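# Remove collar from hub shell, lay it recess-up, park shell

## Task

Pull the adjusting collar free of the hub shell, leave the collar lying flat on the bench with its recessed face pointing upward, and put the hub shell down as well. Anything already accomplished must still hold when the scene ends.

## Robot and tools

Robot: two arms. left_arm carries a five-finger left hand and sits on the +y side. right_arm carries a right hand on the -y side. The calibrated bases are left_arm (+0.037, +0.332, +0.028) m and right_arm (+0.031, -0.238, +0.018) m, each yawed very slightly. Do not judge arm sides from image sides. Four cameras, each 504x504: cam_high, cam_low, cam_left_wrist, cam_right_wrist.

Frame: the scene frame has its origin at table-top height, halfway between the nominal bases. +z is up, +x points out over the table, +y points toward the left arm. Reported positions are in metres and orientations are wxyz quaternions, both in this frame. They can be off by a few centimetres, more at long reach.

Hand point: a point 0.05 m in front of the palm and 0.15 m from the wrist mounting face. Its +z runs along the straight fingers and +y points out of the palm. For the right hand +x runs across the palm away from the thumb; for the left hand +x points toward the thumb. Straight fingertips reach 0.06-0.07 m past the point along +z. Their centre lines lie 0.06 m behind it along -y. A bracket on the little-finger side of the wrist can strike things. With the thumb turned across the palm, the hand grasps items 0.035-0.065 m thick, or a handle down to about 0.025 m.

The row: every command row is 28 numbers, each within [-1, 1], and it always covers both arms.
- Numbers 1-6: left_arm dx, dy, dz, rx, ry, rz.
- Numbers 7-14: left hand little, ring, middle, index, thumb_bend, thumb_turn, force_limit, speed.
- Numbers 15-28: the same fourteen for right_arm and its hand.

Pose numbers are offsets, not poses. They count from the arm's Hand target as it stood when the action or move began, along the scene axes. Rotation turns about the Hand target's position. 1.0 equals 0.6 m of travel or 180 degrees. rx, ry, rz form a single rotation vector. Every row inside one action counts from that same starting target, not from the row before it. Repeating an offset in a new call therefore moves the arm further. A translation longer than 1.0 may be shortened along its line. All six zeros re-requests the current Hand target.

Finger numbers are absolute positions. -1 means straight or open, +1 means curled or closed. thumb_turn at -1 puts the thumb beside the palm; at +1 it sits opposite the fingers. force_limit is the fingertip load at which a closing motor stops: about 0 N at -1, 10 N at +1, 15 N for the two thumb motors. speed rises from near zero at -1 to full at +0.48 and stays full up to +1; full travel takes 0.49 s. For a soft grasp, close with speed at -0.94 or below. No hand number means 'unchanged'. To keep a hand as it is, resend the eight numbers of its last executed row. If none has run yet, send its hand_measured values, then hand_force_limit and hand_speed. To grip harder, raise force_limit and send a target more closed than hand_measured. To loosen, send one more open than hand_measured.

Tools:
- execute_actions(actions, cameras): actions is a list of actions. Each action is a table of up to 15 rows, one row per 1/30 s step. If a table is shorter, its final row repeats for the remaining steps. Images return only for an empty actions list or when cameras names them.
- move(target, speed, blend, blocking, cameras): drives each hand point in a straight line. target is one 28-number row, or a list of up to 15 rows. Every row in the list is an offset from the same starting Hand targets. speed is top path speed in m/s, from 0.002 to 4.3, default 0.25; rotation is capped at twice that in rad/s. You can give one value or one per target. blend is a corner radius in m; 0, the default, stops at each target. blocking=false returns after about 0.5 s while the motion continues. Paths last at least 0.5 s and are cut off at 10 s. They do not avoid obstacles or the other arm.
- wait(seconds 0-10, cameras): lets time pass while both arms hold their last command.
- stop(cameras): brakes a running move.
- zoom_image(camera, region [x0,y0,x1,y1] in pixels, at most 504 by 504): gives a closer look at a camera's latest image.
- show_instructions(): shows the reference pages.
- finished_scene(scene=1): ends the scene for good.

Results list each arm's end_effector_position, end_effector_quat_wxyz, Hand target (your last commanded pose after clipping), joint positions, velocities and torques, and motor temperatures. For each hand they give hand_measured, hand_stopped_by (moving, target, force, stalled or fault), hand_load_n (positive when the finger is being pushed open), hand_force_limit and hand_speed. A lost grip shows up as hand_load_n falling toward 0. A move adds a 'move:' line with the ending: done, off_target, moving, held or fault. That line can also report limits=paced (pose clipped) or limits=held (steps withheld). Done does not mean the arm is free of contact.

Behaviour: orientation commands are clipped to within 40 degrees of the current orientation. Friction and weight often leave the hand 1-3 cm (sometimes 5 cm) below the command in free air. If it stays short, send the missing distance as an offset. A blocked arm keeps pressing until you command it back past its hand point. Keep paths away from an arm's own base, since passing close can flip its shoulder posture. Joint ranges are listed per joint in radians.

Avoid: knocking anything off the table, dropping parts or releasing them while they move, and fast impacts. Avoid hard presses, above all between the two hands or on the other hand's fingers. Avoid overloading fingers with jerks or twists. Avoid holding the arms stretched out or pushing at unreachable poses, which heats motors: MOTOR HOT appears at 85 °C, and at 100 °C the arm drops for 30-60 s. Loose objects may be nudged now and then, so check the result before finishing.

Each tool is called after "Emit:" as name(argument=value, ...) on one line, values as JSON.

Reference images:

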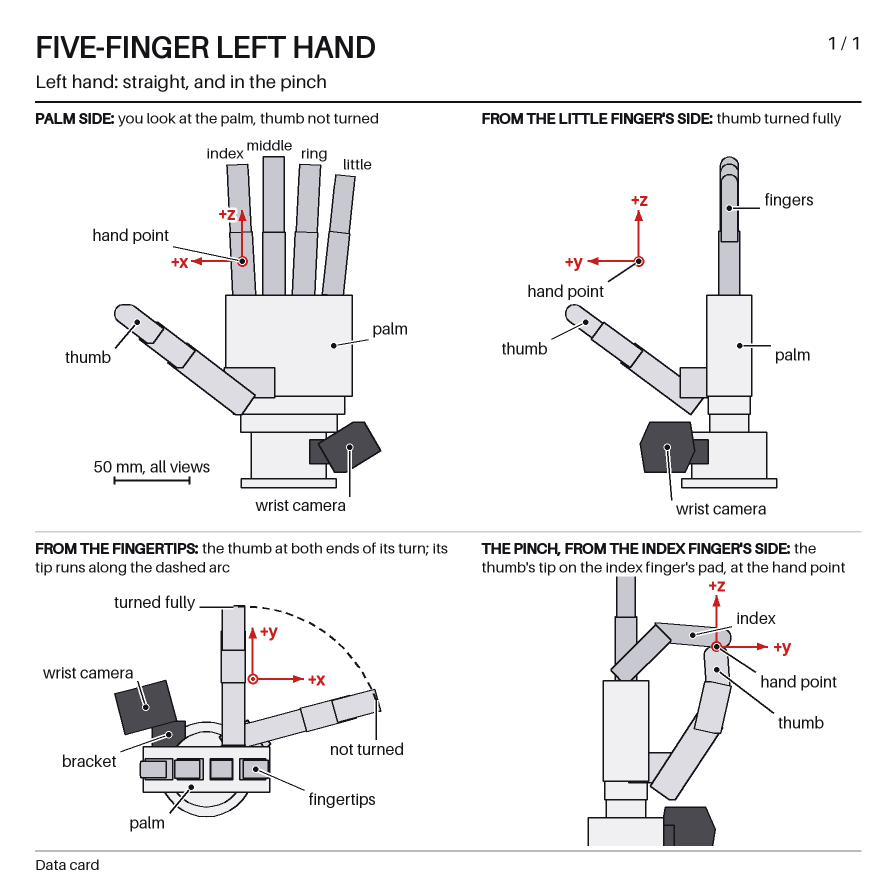

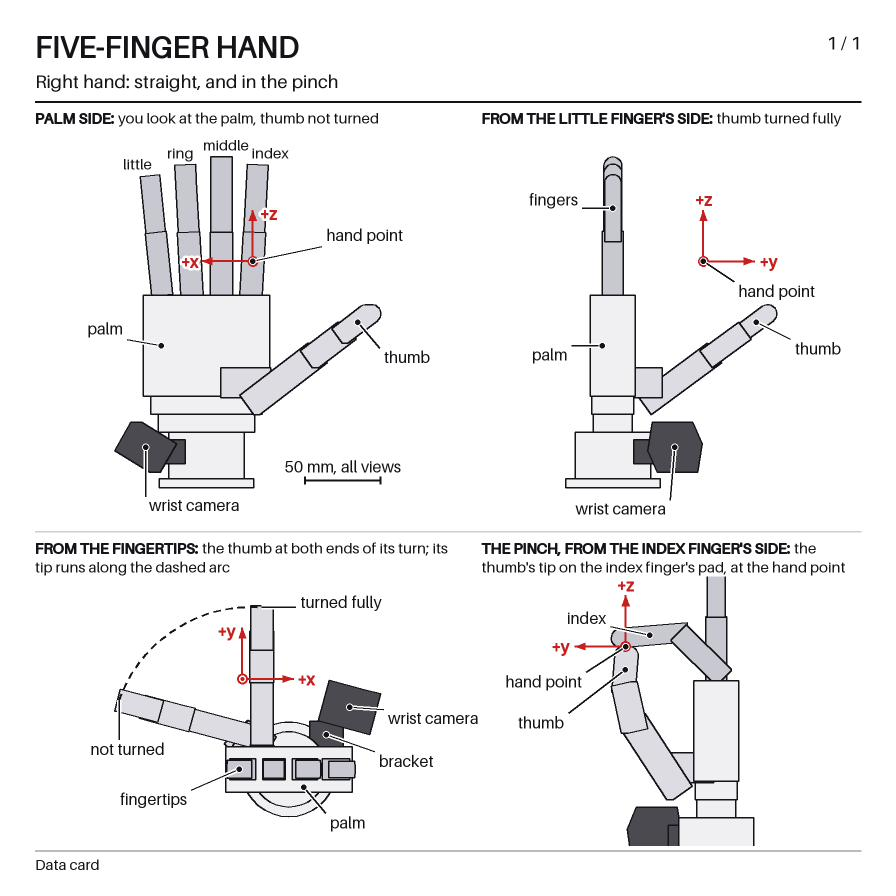

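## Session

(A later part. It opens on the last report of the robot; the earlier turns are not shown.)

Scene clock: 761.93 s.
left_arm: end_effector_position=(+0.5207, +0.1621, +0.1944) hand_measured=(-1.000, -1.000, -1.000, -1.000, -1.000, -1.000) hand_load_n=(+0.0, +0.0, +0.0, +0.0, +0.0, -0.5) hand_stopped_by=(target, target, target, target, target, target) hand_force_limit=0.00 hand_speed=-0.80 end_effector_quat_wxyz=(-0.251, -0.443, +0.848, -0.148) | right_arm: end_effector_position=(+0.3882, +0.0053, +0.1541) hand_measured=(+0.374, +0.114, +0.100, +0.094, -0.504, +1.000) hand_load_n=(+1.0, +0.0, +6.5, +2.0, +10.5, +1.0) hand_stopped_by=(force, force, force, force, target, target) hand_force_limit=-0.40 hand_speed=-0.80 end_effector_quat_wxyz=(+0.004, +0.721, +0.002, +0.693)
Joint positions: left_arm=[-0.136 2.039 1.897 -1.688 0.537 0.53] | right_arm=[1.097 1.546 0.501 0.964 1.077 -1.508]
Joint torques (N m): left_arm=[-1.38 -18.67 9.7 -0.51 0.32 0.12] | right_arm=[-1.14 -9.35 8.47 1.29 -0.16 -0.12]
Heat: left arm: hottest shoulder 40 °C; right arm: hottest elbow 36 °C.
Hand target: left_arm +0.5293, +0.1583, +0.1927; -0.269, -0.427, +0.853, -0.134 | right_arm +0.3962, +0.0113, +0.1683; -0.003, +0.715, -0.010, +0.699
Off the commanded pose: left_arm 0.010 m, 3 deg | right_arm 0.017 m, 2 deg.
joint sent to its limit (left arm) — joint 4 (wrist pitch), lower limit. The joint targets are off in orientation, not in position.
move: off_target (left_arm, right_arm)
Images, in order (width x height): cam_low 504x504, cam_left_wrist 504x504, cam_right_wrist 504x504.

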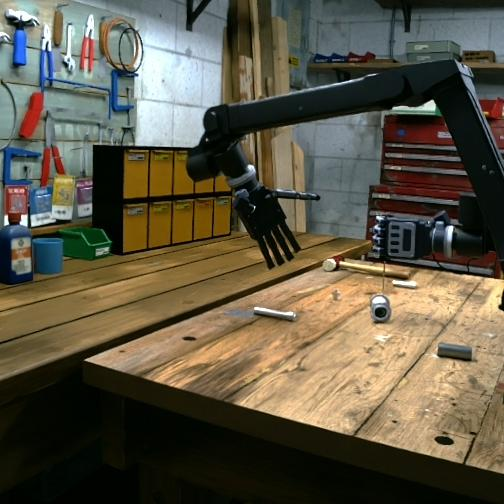

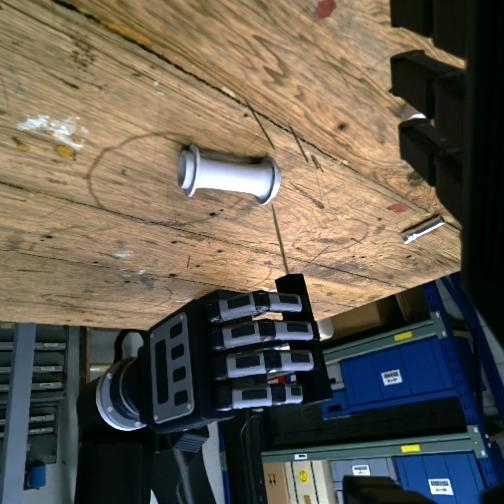

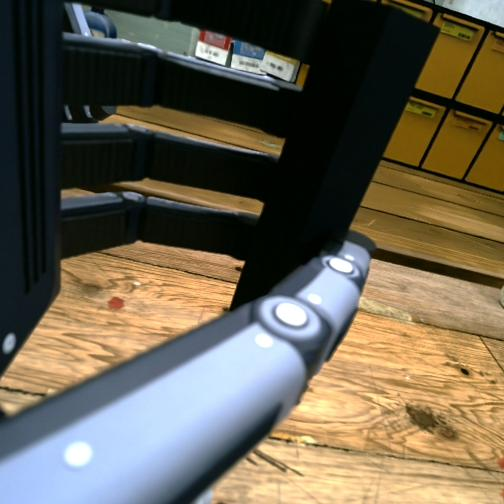

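Emit:
move(target=[[0,0,0,0,0,0,-1,-1,-1,-1,-1,-1,0,-0.8,-0.025,-0.0417,0.0,0,0,0,0.7,0.7,0.7,0.7,-0.5,1,-0.4,-0.8],[0,0,0,0,0,0,-1,-1,-1,-1,-1,-1,0,-0.8,0.006,0.004,0.0,0,0,0,0.7,0.7,0.7,0.7,-0.5,1,-0.4,-0.8],[0,0,0,0,0,0,-1,-1,-1,-1,-1,-1,0,-0.8,0.006,0.004,-0.022,0,0,0,0.7,0.7,0.7,0.7,-0.5,1,-0.4,-0.8]], speed=0.08, cameras=["cam_left_wrist","cam_low"])

Emit:
zoom_image(camera="cam_left_wrist", region=[260, 180, 290, 210])

Emit:
zoom_image(camera="cam_low", region=[360, 275, 400, 315])

Scene clock: 796.40 s.
left_arm: end_effector_position=(+0.5207, +0.1621, +0.1944) hand_measured=(-1.000, -1.000, -1.000, -1.000, -1.000, -1.000) hand_load_n=(+0.0, +0.5, +0.0, +0.0, +0.0, +0.0) hand_stopped_by=(target, target, target, target, target, target) hand_force_limit=0.00 hand_speed=-0.80 end_effector_quat_wxyz=(-0.251, -0.443, +0.848, -0.148) | right_arm: end_effector_position=(+0.3913, +0.0089, +0.1531) hand_measured=(+0.374, +0.114, +0.100, +0.094, -0.504, +1.000) hand_load_n=(+0.0, +0.0, +7.0, +1.5, +10.0, +0.5) hand_stopped_by=(force, force, force, force, target, target) hand_force_limit=-0.40 hand_speed=-0.80 end_effector_quat_wxyz=(+0.002, +0.720, +0.003, +0.694)
Joint positions: left_arm=[-0.136 2.039 1.897 -1.688 0.537 0.53] | right_arm=[1.094 1.561 0.511 0.975 1.071 -1.511]
Joint torques (N m): left_arm=[-1.44 -18.67 9.68 -0.55 0.33 0.1] | right_arm=[-1.32 -6.42 7.88 2.63 -0.17 -0.06]
Heat: left arm: hottest shoulder 40 °C; right arm: hottest elbow 37 °C.
Hand target: left_arm +0.5293, +0.1583, +0.1927; -0.269, -0.427, +0.853, -0.134 | right_arm +0.3998, +0.0136, +0.1549; -0.003, +0.715, -0.010, +0.699
Off the commanded pose: left_arm 0.010 m, 3 deg | right_arm 0.010 m, 2 deg.
joint sent to its limit (left arm) — joint 4 (wrist pitch), lower limit. The joint targets are off in orientation, not in position.
move: off_target (left_arm)
Images, in order (width x height): cam_low 504x504, cam_left_wrist 504x504.

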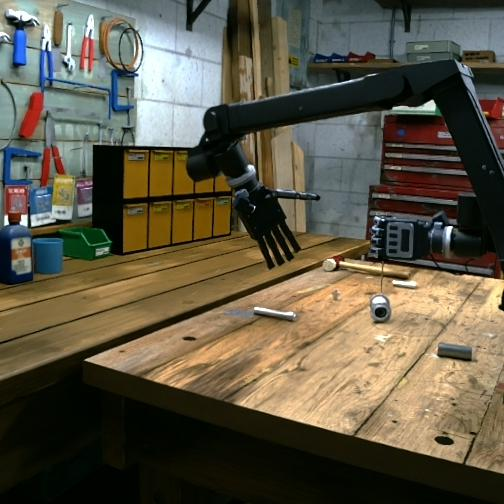

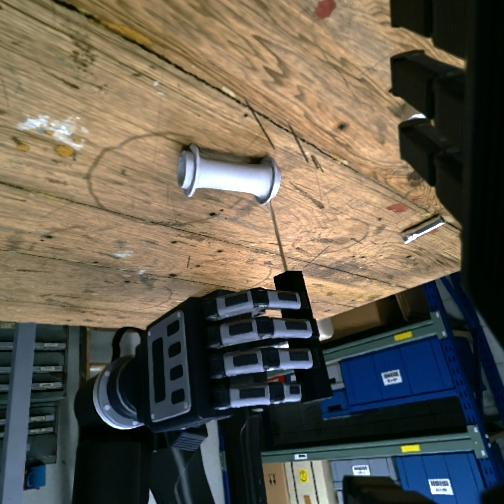

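Scaled by 16.800 from the camera's 504x504 image, which has a finer 720x720 frame.

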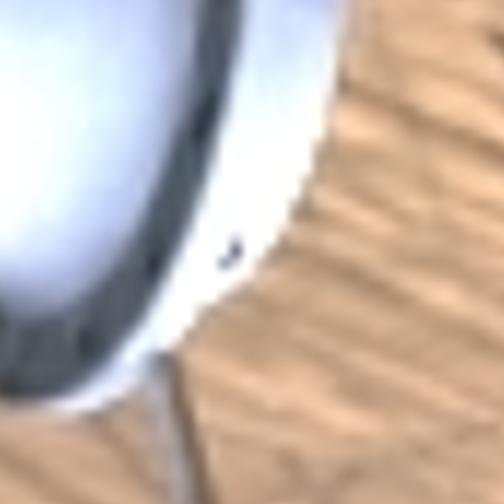

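Scaled by 12.600 from the camera's 504x504 image, which has a finer 720x720 frame.

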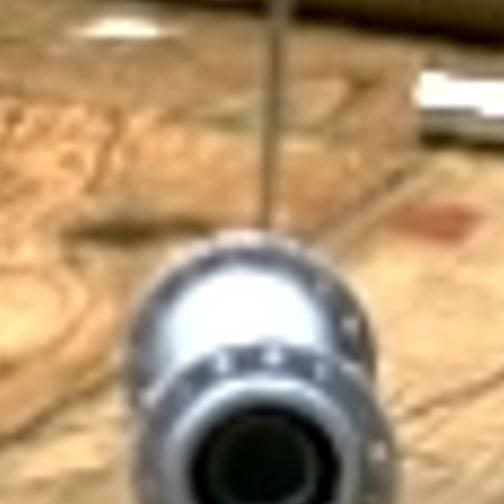

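Emit:
move(target=[0,0,0,0,0,0,-1,-1,-1,-1,-1,-1,0,-0.8,0.0135,-0.015,0,0,0,0,0.7,0.7,0.7,0.7,-0.5,1,-0.4,-0.8], speed=0.08, cameras=["cam_left_wrist","cam_low"])

Emit:
zoom_image(camera="cam_left_wrist", region=[260, 180, 290, 210])

Emit:
zoom_image(camera="cam_low", region=[360, 275, 400, 315])

Scene clock: 809.33 s.
left_arm: end_effector_position=(+0.5207, +0.1621, +0.1944) hand_measured=(-1.000, -1.000, -1.000, -1.000, -1.000, -1.000) hand_load_n=(+0.0, +0.0, +0.0, +0.0, +0.0, +0.0) hand_stopped_by=(target, target, target, target, target, target) hand_force_limit=0.00 hand_speed=-0.80 end_effector_quat_wxyz=(-0.251, -0.443, +0.848, -0.148) | right_arm: end_effector_position=(+0.4011, +0.0034, +0.1533) hand_measured=(+0.374, +0.114, +0.100, +0.094, -0.504, +1.000) hand_load_n=(+0.0, +0.0, +7.5, +2.0, +10.0, +0.5) hand_stopped_by=(force, force, force, force, target, target) hand_force_limit=-0.40 hand_speed=-0.80 end_effector_quat_wxyz=(+0.000, +0.719, +0.000, +0.695)
Joint positions: left_arm=[-0.136 2.039 1.897 -1.688 0.537 0.53] | right_arm=[1.062 1.561 0.511 0.981 1.04 -1.511]
Joint torques (N m): left_arm=[-1.49 -18.96 9.81 -0.55 0.31 0.11] | right_arm=[-1.49 -7 7.02 2.67 -0.2 -0.1]
Heat: left arm: hottest shoulder 40 °C; right arm: hottest elbow 36 °C.
Hand target: left_arm +0.5293, +0.1583, +0.1927; -0.269, -0.427, +0.853, -0.134 | right_arm +0.4079, +0.0046, +0.1550; -0.003, +0.715, -0.010, +0.699
Off the commanded pose: left_arm 0.010 m, 3 deg | right_arm 0.007 m, 1 deg.
joint sent to its limit (left arm) — joint 4 (wrist pitch), lower limit. The joint targets are off in orientation, not in position.
move: off_target (left_arm)
Images, in order (width x height): cam_low 504x504, cam_left_wrist 504x504.

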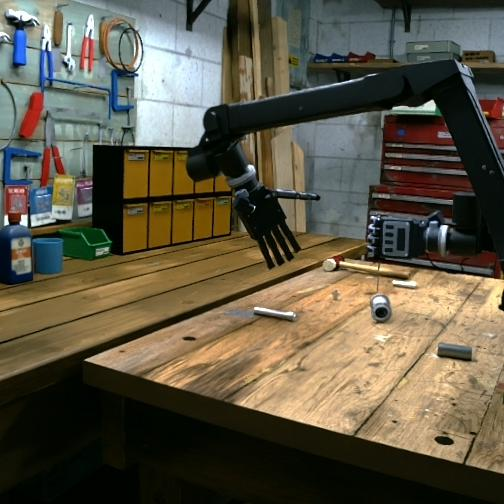

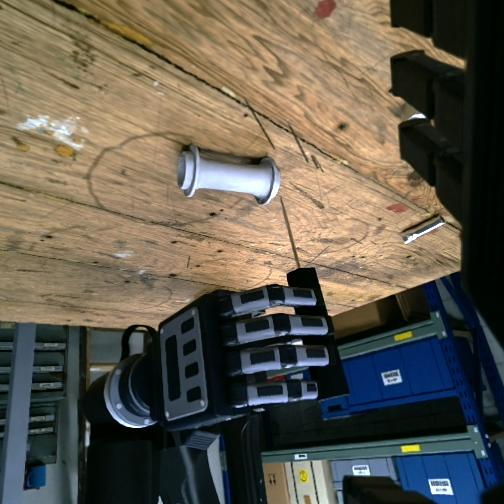

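Scaled by 16.800 from the camera's 504x504 image, which has a finer 720x720 frame.

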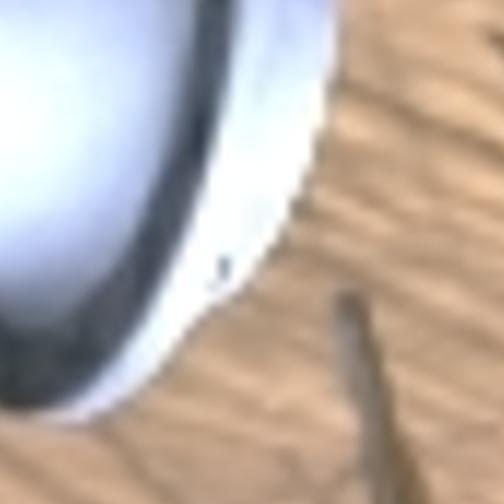

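Scaled by 12.600 from the camera's 504x504 image, which has a finer 720x720 frame.

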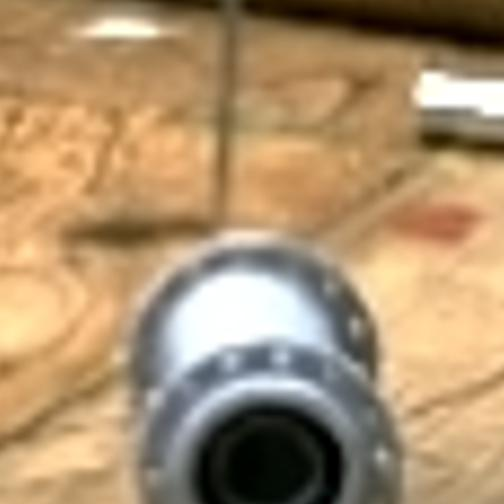

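Emit:
move(target=[[0,0,0,0,0,0,-1,-1,-1,-1,-1,-1,0,-0.8,0,0,0.0417,0,0,0,0.7,0.7,0.7,0.7,-0.5,1,-0.4,-0.8],[0,0,0,0,0,0,-1,-1,-1,-1,-1,-1,0,-0.8,-0.0315,-0.025,0.0417,0,0,0,0.7,0.7,0.7,0.7,-0.5,1,-0.4,-0.8],[0,0,0,0,0,0,-1,-1,-1,-1,-1,-1,0,-0.8,-0.0115,0.0082,0.0417,0,0,0,0.7,0.7,0.7,0.7,-0.5,1,-0.4,-0.8],[0,0,0,0,0,0,-1,-1,-1,-1,-1,-1,0,-0.8,-0.0115,0.0082,0.0083,0,0,0,0.7,0.7,0.7,0.7,-0.5,1,-0.4,-0.8]], speed=0.08, cameras=["cam_left_wrist","cam_low"])

Emit:
zoom_image(camera="cam_left_wrist", region=[260, 180, 290, 210])

Emit:
zoom_image(camera="cam_low", region=[360, 275, 400, 315])

Scene clock: 830.23 s.
left_arm: end_effector_position=(+0.5207, +0.1621, +0.1944) hand_measured=(-1.000, -1.000, -1.000, -1.000, -1.000, -1.000) hand_load_n=(+0.0, +0.0, +0.0, +0.0, +0.0, +0.0) hand_stopped_by=(target, target, target, target, target, target) hand_force_limit=0.00 hand_speed=-0.80 end_effector_quat_wxyz=(-0.251, -0.443, +0.848, -0.148) | right_arm: end_effector_position=(+0.3988, -0.0024, +0.1570) hand_measured=(+0.374, +0.114, +0.100, +0.094, -0.504, +1.000) hand_load_n=(+0.0, +0.0, +7.5, +2.0, +10.0, +0.5) hand_stopped_by=(force, force, force, force, target, target) hand_force_limit=-0.40 hand_speed=-0.80 end_effector_quat_wxyz=(+0.010, +0.720, -0.004, +0.693)
Joint positions: left_arm=[-0.136 2.039 1.897 -1.688 0.537 0.53] | right_arm=[1.062 1.541 0.508 0.955 1.06 -1.511]
Joint torques (N m): left_arm=[-1.32 -19.25 9.7 -0.49 0.31 0.11] | right_arm=[0.62 -6.59 7.79 2.7 -0.03 -0.06]
Heat: left arm: hottest shoulder 40 °C; right arm: hottest elbow 36 °C.
Hand target: left_arm +0.5293, +0.1583, +0.1927; -0.269, -0.427, +0.853, -0.134 | right_arm +0.4010, +0.0096, +0.1601; -0.003, +0.715, -0.010, +0.699
Off the commanded pose: left_arm 0.010 m, 3 deg | right_arm 0.012 m, 2 deg.
joint sent to its limit (left arm) — joint 4 (wrist pitch), lower limit. The joint targets are off in orientation, not in position.
move: off_target (left_arm, right_arm)
Images, in order (width x height): cam_low 504x504, cam_left_wrist 504x504.

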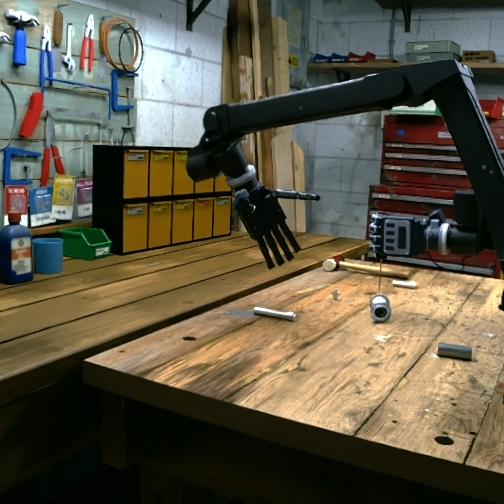

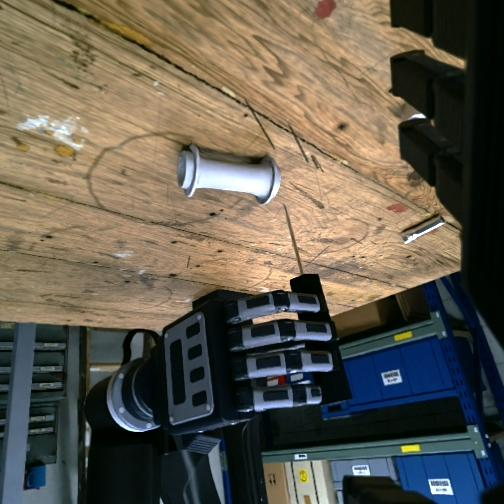

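Scaled by 16.800 from the camera's 504x504 image, which has a finer 720x720 frame.

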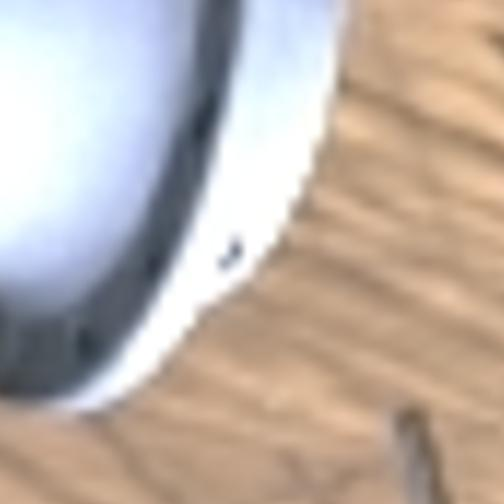

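Scaled by 12.600 from the camera's 504x504 image, which has a finer 720x720 frame.

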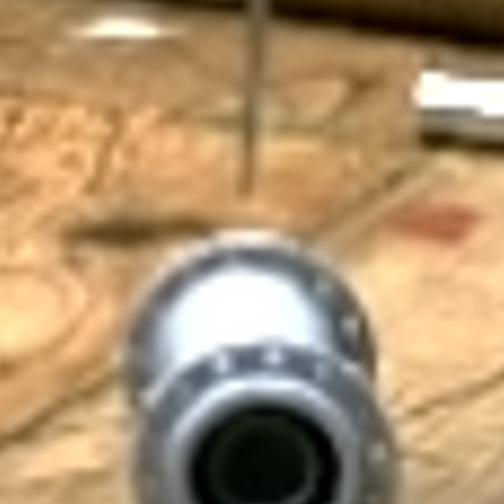

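Emit:
move(target=[0,0,0,0,0,0,-1,-1,-1,-1,-1,-1,0,-0.8,0.0005,0.0067,0,0,0,0,0.7,0.7,0.7,0.7,-0.5,1,-0.4,-0.8], speed=0.08)

Scene clock: 838.90 s.
left_arm: end_effector_position=(+0.5207, +0.1621, +0.1944) hand_measured=(-1.000, -1.000, -1.000, -1.000, -1.000, -1.000) hand_load_n=(+0.0, +0.0, +0.0, +0.0, +0.0, +0.0) hand_stopped_by=(target, target, target, target, target, target) hand_force_limit=0.00 hand_speed=-0.80 end_effector_quat_wxyz=(-0.251, -0.443, +0.848, -0.148) | right_arm: end_effector_position=(+0.3983, -0.0024, +0.1550) hand_measured=(+0.374, +0.114, +0.100, +0.094, -0.504, +1.000) hand_load_n=(+0.5, +0.0, +7.0, +2.0, +10.0, +0.5) hand_stopped_by=(force, force, force, force, target, target) hand_force_limit=-0.40 hand_speed=-0.80 end_effector_quat_wxyz=(+0.012, +0.721, -0.003, +0.693)
Joint positions: left_arm=[-0.136 2.039 1.897 -1.688 0.537 0.53] | right_arm=[1.063 1.547 0.508 0.956 1.063 -1.511]
Joint torques (N m): left_arm=[-1.44 -18.96 9.73 -0.46 0.29 0.1] | right_arm=[0.91 -6.36 8.55 2.54 0.05 -0.07]
Heat: left arm: hottest shoulder 40 °C; right arm: hottest elbow 35 °C.
Hand target: left_arm +0.5293, +0.1583, +0.1927; -0.269, -0.427, +0.853, -0.134 | right_arm +0.4014, +0.0136, +0.1601; -0.003, +0.715, -0.010, +0.699
Off the commanded pose: left_arm 0.010 m, 3 deg | right_arm 0.017 m, 2 deg.
joint sent to its limit (left arm) — joint 4 (wrist pitch), lower limit. The joint targets are off in orientation, not in position.
move: off_target (left_arm, right_arm)

Emit:
move(target=[[0,0,0,0,0,0,-1,-1,-1,-1,-1,-1,0,-0.8,0.0267,-0.0422,0.0333,0,0,0,0.7,0.7,0.7,0.7,-0.5,1,-0.4,-0.8],[0,0,0,0,0,0,-1,-1,-1,-1,-1,-1,0,-0.8,-0.0017,-0.0008,0.0333,0,0,0,0.7,0.7,0.7,0.7,-0.5,1,-0.4,-0.8],[0,0,0,0,0,0,-1,-1,-1,-1,-1,-1,0,-0.8,-0.0017,-0.0008,0.0017,0,0,0,0.7,0.7,0.7,0.7,-0.5,1,-0.4,-0.8]], speed=0.08, cameras=["cam_left_wrist","cam_low"])

Emit:
zoom_image(camera="cam_left_wrist", region=[260, 180, 290, 210])

Emit:
zoom_image(camera="cam_low", region=[360, 275, 400, 315])

Scene clock: 858.33 s.
left_arm: end_effector_position=(+0.5207, +0.1621, +0.1944) hand_measured=(-1.000, -1.000, -1.000, -1.000, -1.000, -1.000) hand_load_n=(+0.0, +0.0, +0.0, +0.0, +0.0, +0.0) hand_stopped_by=(target, target, target, target, target, target) hand_force_limit=0.00 hand_speed=-0.80 end_effector_quat_wxyz=(-0.251, -0.443, +0.848, -0.148) | right_arm: end_effector_position=(+0.3981, +0.0013, +0.1579) hand_measured=(+0.374, +0.114, +0.100, +0.094, -0.504, +1.000) hand_load_n=(+0.0, +0.0, +7.5, +1.5, +10.0, +0.5) hand_stopped_by=(force, force, force, force, target, target) hand_force_limit=-0.40 hand_speed=-0.80 end_effector_quat_wxyz=(+0.010, +0.721, -0.003, +0.693)
Joint positions: left_arm=[-0.136 2.039 1.897 -1.688 0.537 0.53] | right_arm=[1.069 1.544 0.515 0.949 1.065 -1.511]
Joint torques (N m): left_arm=[-1.14 -18.84 9.72 -0.49 0.31 0.11] | right_arm=[0.62 -6.77 7.84 2.69 0.02 -0.06]
Heat: left arm: hottest shoulder 40 °C; right arm: hottest elbow 36 °C.
Hand target: left_arm +0.5293, +0.1583, +0.1927; -0.269, -0.427, +0.853, -0.134 | right_arm +0.4002, +0.0130, +0.1611; -0.003, +0.715, -0.010, +0.699
Off the commanded pose: left_arm 0.010 m, 3 deg | right_arm 0.012 m, 2 deg.
joint sent to its limit (left arm) — joint 4 (wrist pitch), lower limit. The joint targets are off in orientation, not in position.
move: off_target (left_arm, right_arm)
Images, in order (width x height): cam_low 504x504, cam_left_wrist 504x504.

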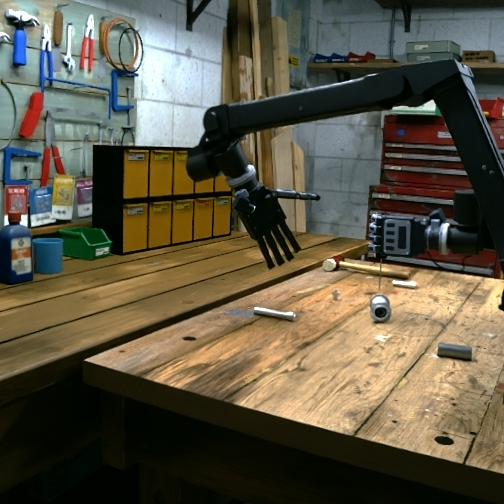

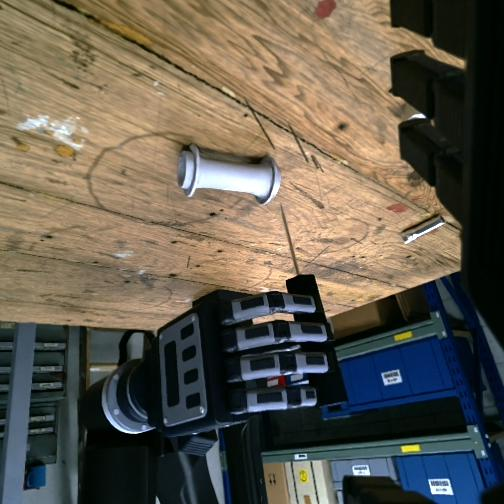

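Scaled by 16.800 from the camera's 504x504 image, which has a finer 720x720 frame.

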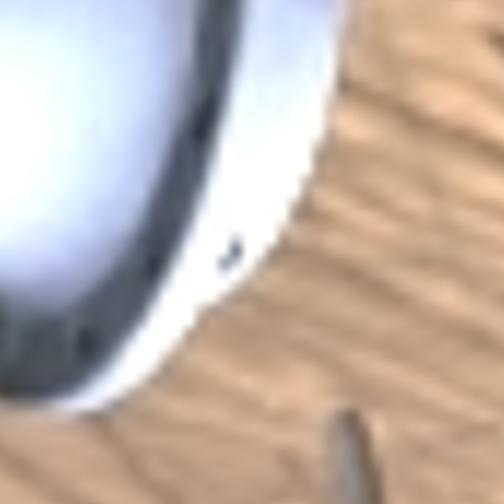

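Scaled by 12.600 from the camera's 504x504 image, which has a finer 720x720 frame.

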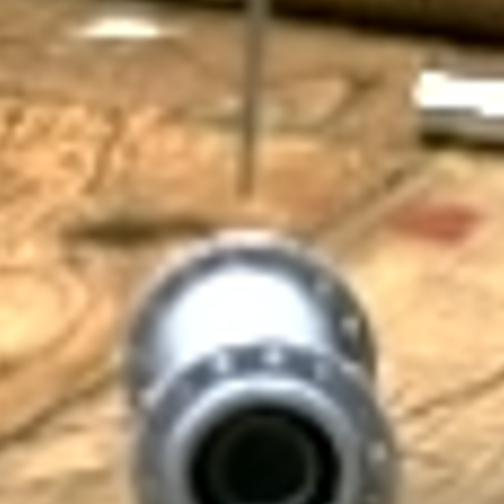

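Emit:
move(target=[[0,0,0,0,0,0,-1,-1,-1,-1,-1,-1,0,-0.8,0.0267,-0.0422,0.0333,0,0,0,0.7,0.7,0.7,0.7,-0.5,1,-0.4,-0.8],[0,0,0,0,0,0,-1,-1,-1,-1,-1,-1,0,-0.8,-0.0037,0.006,0.0333,0,0,0,0.7,0.7,0.7,0.7,-0.5,1,-0.4,-0.8],[0,0,0,0,0,0,-1,-1,-1,-1,-1,-1,0,-0.8,-0.0037,0.006,-0.003,0,0,0,0.7,0.7,0.7,0.7,-0.5,1,-0.4,-0.8]], speed=0.08, cameras=["cam_left_wrist","cam_low"])

Emit:
zoom_image(camera="cam_left_wrist", region=[260, 180, 290, 210])

Emit:
zoom_image(camera="cam_low", region=[360, 275, 400, 315])

Scene clock: 869.13 s.
left_arm: end_effector_position=(+0.5207, +0.1621, +0.1944) hand_measured=(-1.000, -1.000, -1.000, -1.000, -1.000, -1.000) hand_load_n=(+0.0, +0.0, +0.0, +0.0, +0.0, +0.0) hand_stopped_by=(target, target, target, target, target, target) hand_force_limit=0.00 hand_speed=-0.80 end_effector_quat_wxyz=(-0.251, -0.443, +0.848, -0.148) | right_arm: end_effector_position=(+0.3963, +0.0054, +0.1570) hand_measured=(+0.374, +0.114, +0.100, +0.094, -0.504, +1.000) hand_load_n=(+0.0, +0.0, +7.0, +1.5, +10.0, +1.0) hand_stopped_by=(force, force, force, force, target, target) hand_force_limit=-0.40 hand_speed=-0.80 end_effector_quat_wxyz=(+0.009, +0.720, -0.004, +0.694)
Joint positions: left_arm=[-0.136 2.039 1.897 -1.688 0.537 0.53] | right_arm=[1.079 1.553 0.522 0.954 1.075 -1.51]
Joint torques (N m): left_arm=[-1.38 -18.84 9.69 -0.55 0.32 0.11] | right_arm=[0.62 -6.77 7.72 2.65 0.02 -0.06]
Heat: left arm: hottest shoulder 40 °C; right arm: hottest elbow 35 °C.
Hand target: left_arm +0.5293, +0.1583, +0.1927; -0.269, -0.427, +0.853, -0.134 | right_arm +0.3981, +0.0168, +0.1593; -0.003, +0.715, -0.010, +0.699
Off the commanded pose: left_arm 0.010 m, 3 deg | right_arm 0.012 m, 2 deg.
joint sent to its limit (left arm) — joint 4 (wrist pitch), lower limit. The joint targets are off in orientation, not in position.
move: off_target (left_arm, right_arm)
Images, in order (width x height): cam_low 504x504, cam_left_wrist 504x504.

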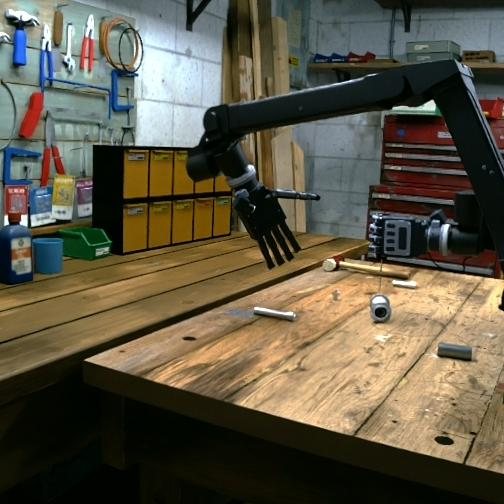

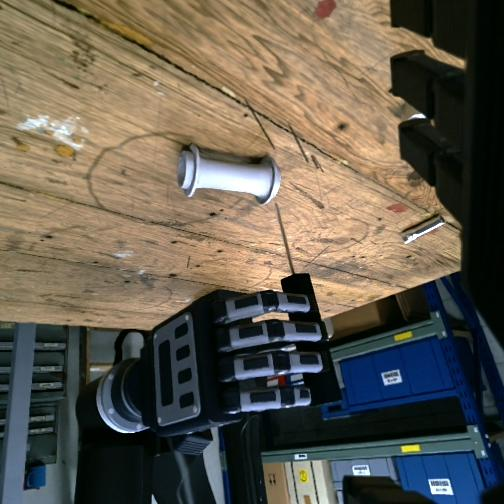

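Scaled by 16.800 from the camera's 504x504 image, which has a finer 720x720 frame.

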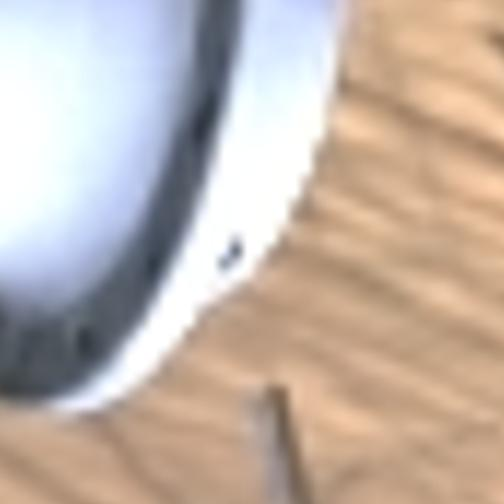

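Scaled by 12.600 from the camera's 504x504 image, which has a finer 720x720 frame.

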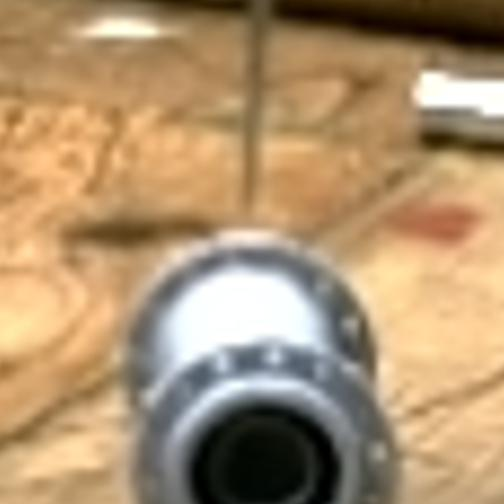

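Emit:
move(target=[[0,0,0,0,0,0,-1,-1,-1,-1,-1,-1,0,-0.8,0.0304,-0.0482,0.0363,0,0,0,0.7,0.7,0.7,0.7,-0.5,1,-0.4,-0.8],[0,0,0,0,0,0,-1,-1,-1,-1,-1,-1,0,-0.8,-0.0008,0.0,0.0363,0,0,0,0.7,0.7,0.7,0.7,-0.5,1,-0.4,-0.8],[0,0,0,0,0,0,-1,-1,-1,-1,-1,-1,0,-0.8,-0.0008,0.0,-0.0115,0,0,0,0.7,0.7,0.7,0.7,-0.5,1,-0.4,-0.8]], speed=0.08, cameras=["cam_left_wrist","cam_low"])

Emit:
zoom_image(camera="cam_left_wrist", region=[260, 180, 290, 210])

Emit:
zoom_image(camera="cam_low", region=[360, 275, 400, 315])

Scene clock: 880.47 s.
left_arm: end_effector_position=(+0.5207, +0.1621, +0.1944) hand_measured=(-1.000, -1.000, -1.000, -1.000, -1.000, -1.000) hand_load_n=(+0.0, +0.0, +0.0, +0.0, +0.0, +0.0) hand_stopped_by=(target, target, target, target, target, target) hand_force_limit=0.00 hand_speed=-0.80 end_effector_quat_wxyz=(-0.251, -0.443, +0.848, -0.148) | right_arm: end_effector_position=(+0.3958, +0.0054, +0.1505) hand_measured=(+0.374, +0.114, +0.100, +0.094, -0.504, +1.000) hand_load_n=(+0.0, +0.5, +7.5, +2.0, +10.0, +1.0) hand_stopped_by=(force, force, force, force, target, target) hand_force_limit=-0.40 hand_speed=-0.80 end_effector_quat_wxyz=(+0.008, +0.720, -0.006, +0.694)
Joint positions: left_arm=[-0.136 2.039 1.897 -1.688 0.537 0.53] | right_arm=[1.08 1.574 0.517 0.981 1.077 -1.507]
Joint torques (N m): left_arm=[-1.49 -19.02 9.74 -0.5 0.32 0.09] | right_arm=[0.67 -6.65 7.5 2.66 0.02 -0.08]
Heat: left arm: hottest shoulder 40 °C; right arm: hottest elbow 36 °C.
Hand target: left_arm +0.5293, +0.1583, +0.1927; -0.269, -0.427, +0.853, -0.134 | right_arm +0.3975, +0.0166, +0.1524; -0.003, +0.715, -0.010, +0.699
Off the commanded pose: left_arm 0.010 m, 3 deg | right_arm 0.012 m, 2 deg.
joint sent to its limit (left arm) — joint 4 (wrist pitch), lower limit. The joint targets are off in orientation, not in position.
move: off_target (left_arm, right_arm)
Images, in order (width x height): cam_low 504x504, cam_left_wrist 504x504.

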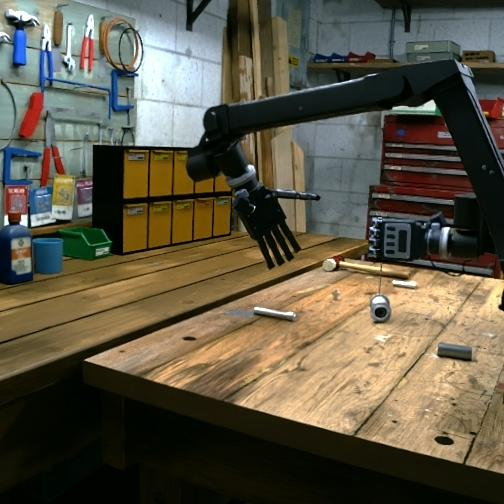

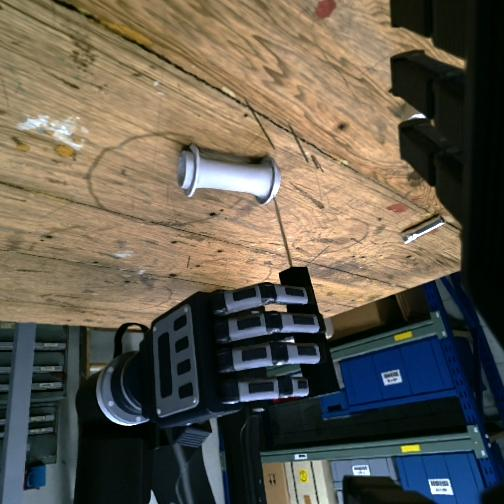

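Scaled by 16.800 from the camera's 504x504 image, which has a finer 720x720 frame.

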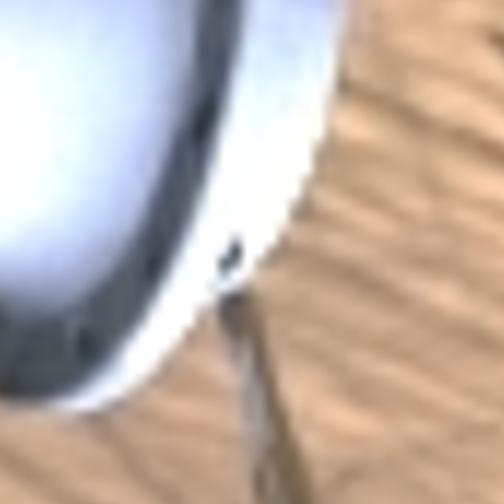

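Scaled by 12.600 from the camera's 504x504 image, which has a finer 720x720 frame.

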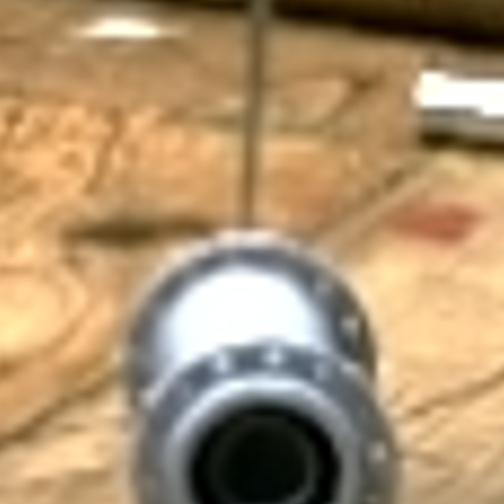

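Emit:
move(target=[[0,0,0,0,0,0,-1,-1,-1,-1,-1,-1,0,-0.8,0.0304,-0.0482,0.0478,0,0,0,0.7,0.7,0.7,0.7,-0.5,1,-0.4,-0.8],[0,0,0,0,0,0,-1,-1,-1,-1,-1,-1,0,-0.8,-0.0008,-0.002,0.0478,0,0,0,0.7,0.7,0.7,0.7,-0.5,1,-0.4,-0.8],[0,0,0,0,0,0,-1,-1,-1,-1,-1,-1,0,-0.8,-0.0008,-0.002,-0.0045,0,0,0,0.7,0.7,0.7,0.7,-0.5,1,-0.4,-0.8]], speed=0.08, cameras=["cam_left_wrist","cam_low"])

Emit:
zoom_image(camera="cam_left_wrist", region=[260, 180, 290, 210])

Emit:
zoom_image(camera="cam_low", region=[360, 275, 400, 315])

Scene clock: 888.90 s.
left_arm: end_effector_position=(+0.5207, +0.1621, +0.1944) hand_measured=(-1.000, -1.000, -1.000, -1.000, -1.000, -1.000) hand_load_n=(+0.0, +0.0, +0.0, +0.0, +0.0, +0.0) hand_stopped_by=(target, target, target, target, target, target) hand_force_limit=0.00 hand_speed=-0.80 end_effector_quat_wxyz=(-0.251, -0.443, +0.848, -0.148) | right_arm: end_effector_position=(+0.3963, +0.0058, +0.1493) hand_measured=(+0.374, +0.114, +0.100, +0.094, -0.504, +1.000) hand_load_n=(+0.0, +0.5, +7.5, +2.0, +10.0, +0.5) hand_stopped_by=(force, force, force, force, target, target) hand_force_limit=-0.40 hand_speed=-0.80 end_effector_quat_wxyz=(+0.006, +0.719, -0.007, +0.695)
Joint positions: left_arm=[-0.136 2.039 1.897 -1.688 0.537 0.53] | right_arm=[1.079 1.581 0.517 0.992 1.076 -1.506]
Joint torques (N m): left_arm=[-1.32 -18.96 9.61 -0.61 0.3 0.11] | right_arm=[0.56 -6.95 7.02 2.67 0.01 -0.09]
Heat: left arm: hottest shoulder 40 °C; right arm: hottest elbow 36 °C.
Hand target: left_arm +0.5293, +0.1583, +0.1927; -0.269, -0.427, +0.853, -0.134 | right_arm +0.3971, +0.0154, +0.1497; -0.003, +0.715, -0.010, +0.699
Off the commanded pose: left_arm 0.010 m, 3 deg | right_arm 0.010 m, 1 deg.
joint sent to its limit (left arm) — joint 4 (wrist pitch), lower limit. The joint targets are off in orientation, not in position.
move: off_target (left_arm)
Images, in order (width x height): cam_low 504x504, cam_left_wrist 504x504.

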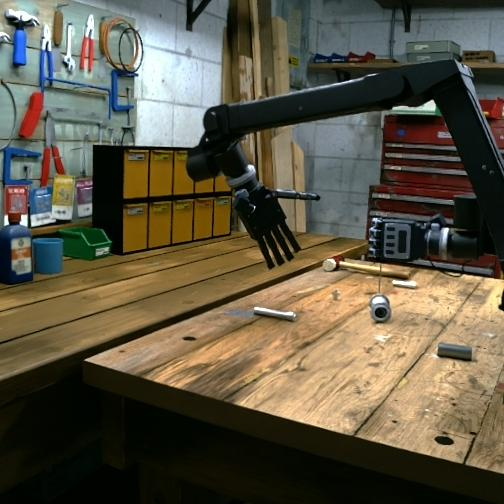

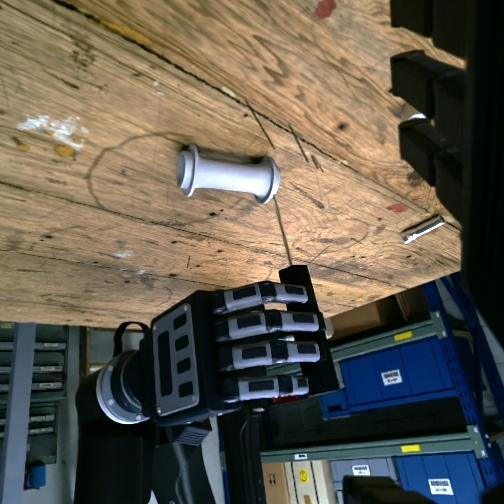

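Scaled by 16.800 from the camera's 504x504 image, which has a finer 720x720 frame.

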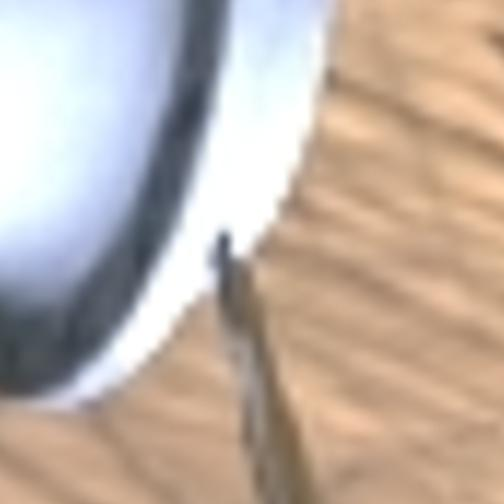

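Scaled by 12.600 from the camera's 504x504 image, which has a finer 720x720 frame.

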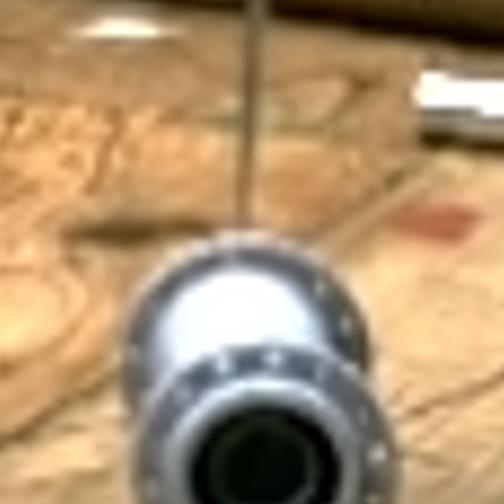

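Emit:
move(target=[0,0,0,0,0,0,-1,-1,-1,-1,-1,-1,0,-0.8,0,0,-0.006,0,0,0,0.7,0.7,0.7,0.7,-0.5,1,-0.4,-0.8], speed=0.08, cameras=["cam_left_wrist","cam_low"])

Emit:
zoom_image(camera="cam_left_wrist", region=[260, 180, 290, 210])

Emit:
zoom_image(camera="cam_low", region=[360, 275, 400, 315])

Scene clock: 894.30 s.
left_arm: end_effector_position=(+0.5207, +0.1621, +0.1944) hand_measured=(-1.000, -1.000, -1.000, -1.000, -1.000, -1.000) hand_load_n=(+0.0, +0.0, +0.0, +0.0, +0.0, -0.5) hand_stopped_by=(target, target, target, target, target, target) hand_force_limit=0.00 hand_speed=-0.80 end_effector_quat_wxyz=(-0.251, -0.443, +0.848, -0.148) | right_arm: end_effector_position=(+0.3966, +0.0062, +0.1465) hand_measured=(+0.374, +0.114, +0.100, +0.094, -0.504, +1.000) hand_load_n=(+0.0, +0.0, +7.5, +2.0, +10.0, +0.5) hand_stopped_by=(force, force, force, force, target, target) hand_force_limit=-0.40 hand_speed=-0.80 end_effector_quat_wxyz=(+0.005, +0.719, -0.008, +0.695)
Joint positions: left_arm=[-0.136 2.039 1.897 -1.688 0.537 0.53] | right_arm=[1.079 1.593 0.517 1.007 1.076 -1.506]
Joint torques (N m): left_arm=[-1.32 -18.96 9.76 -0.53 0.3 0.11] | right_arm=[0.62 -7 6.84 2.66 0.01 -0.1]
Heat: left arm: hottest shoulder 40 °C; right arm: hottest elbow 36 °C.
Hand target: left_arm +0.5293, +0.1583, +0.1927; -0.269, -0.427, +0.853, -0.134 | right_arm +0.3971, +0.0154, +0.1461; -0.003, +0.715, -0.010, +0.699
Off the commanded pose: left_arm 0.010 m, 3 deg | right_arm 0.009 m, 1 deg.
joint sent to its limit (left arm) — joint 4 (wrist pitch), lower limit. The joint targets are off in orientation, not in position.
move: off_target (left_arm)
Images, in order (width x height): cam_low 504x504, cam_left_wrist 504x504.

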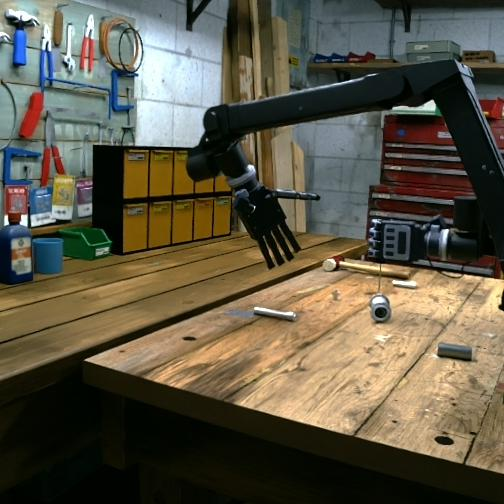

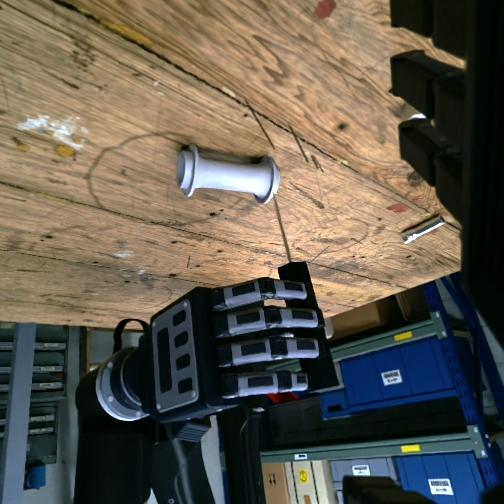

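Scaled by 16.800 from the camera's 504x504 image, which has a finer 720x720 frame.

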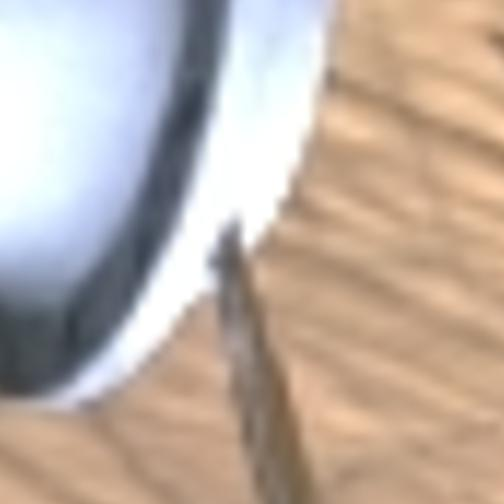

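Scaled by 12.600 from the camera's 504x504 image, which has a finer 720x720 frame.

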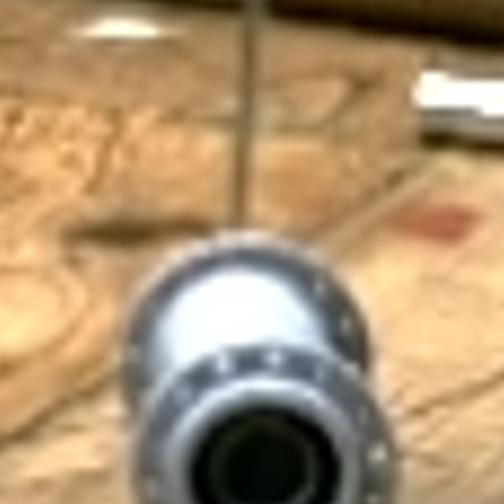

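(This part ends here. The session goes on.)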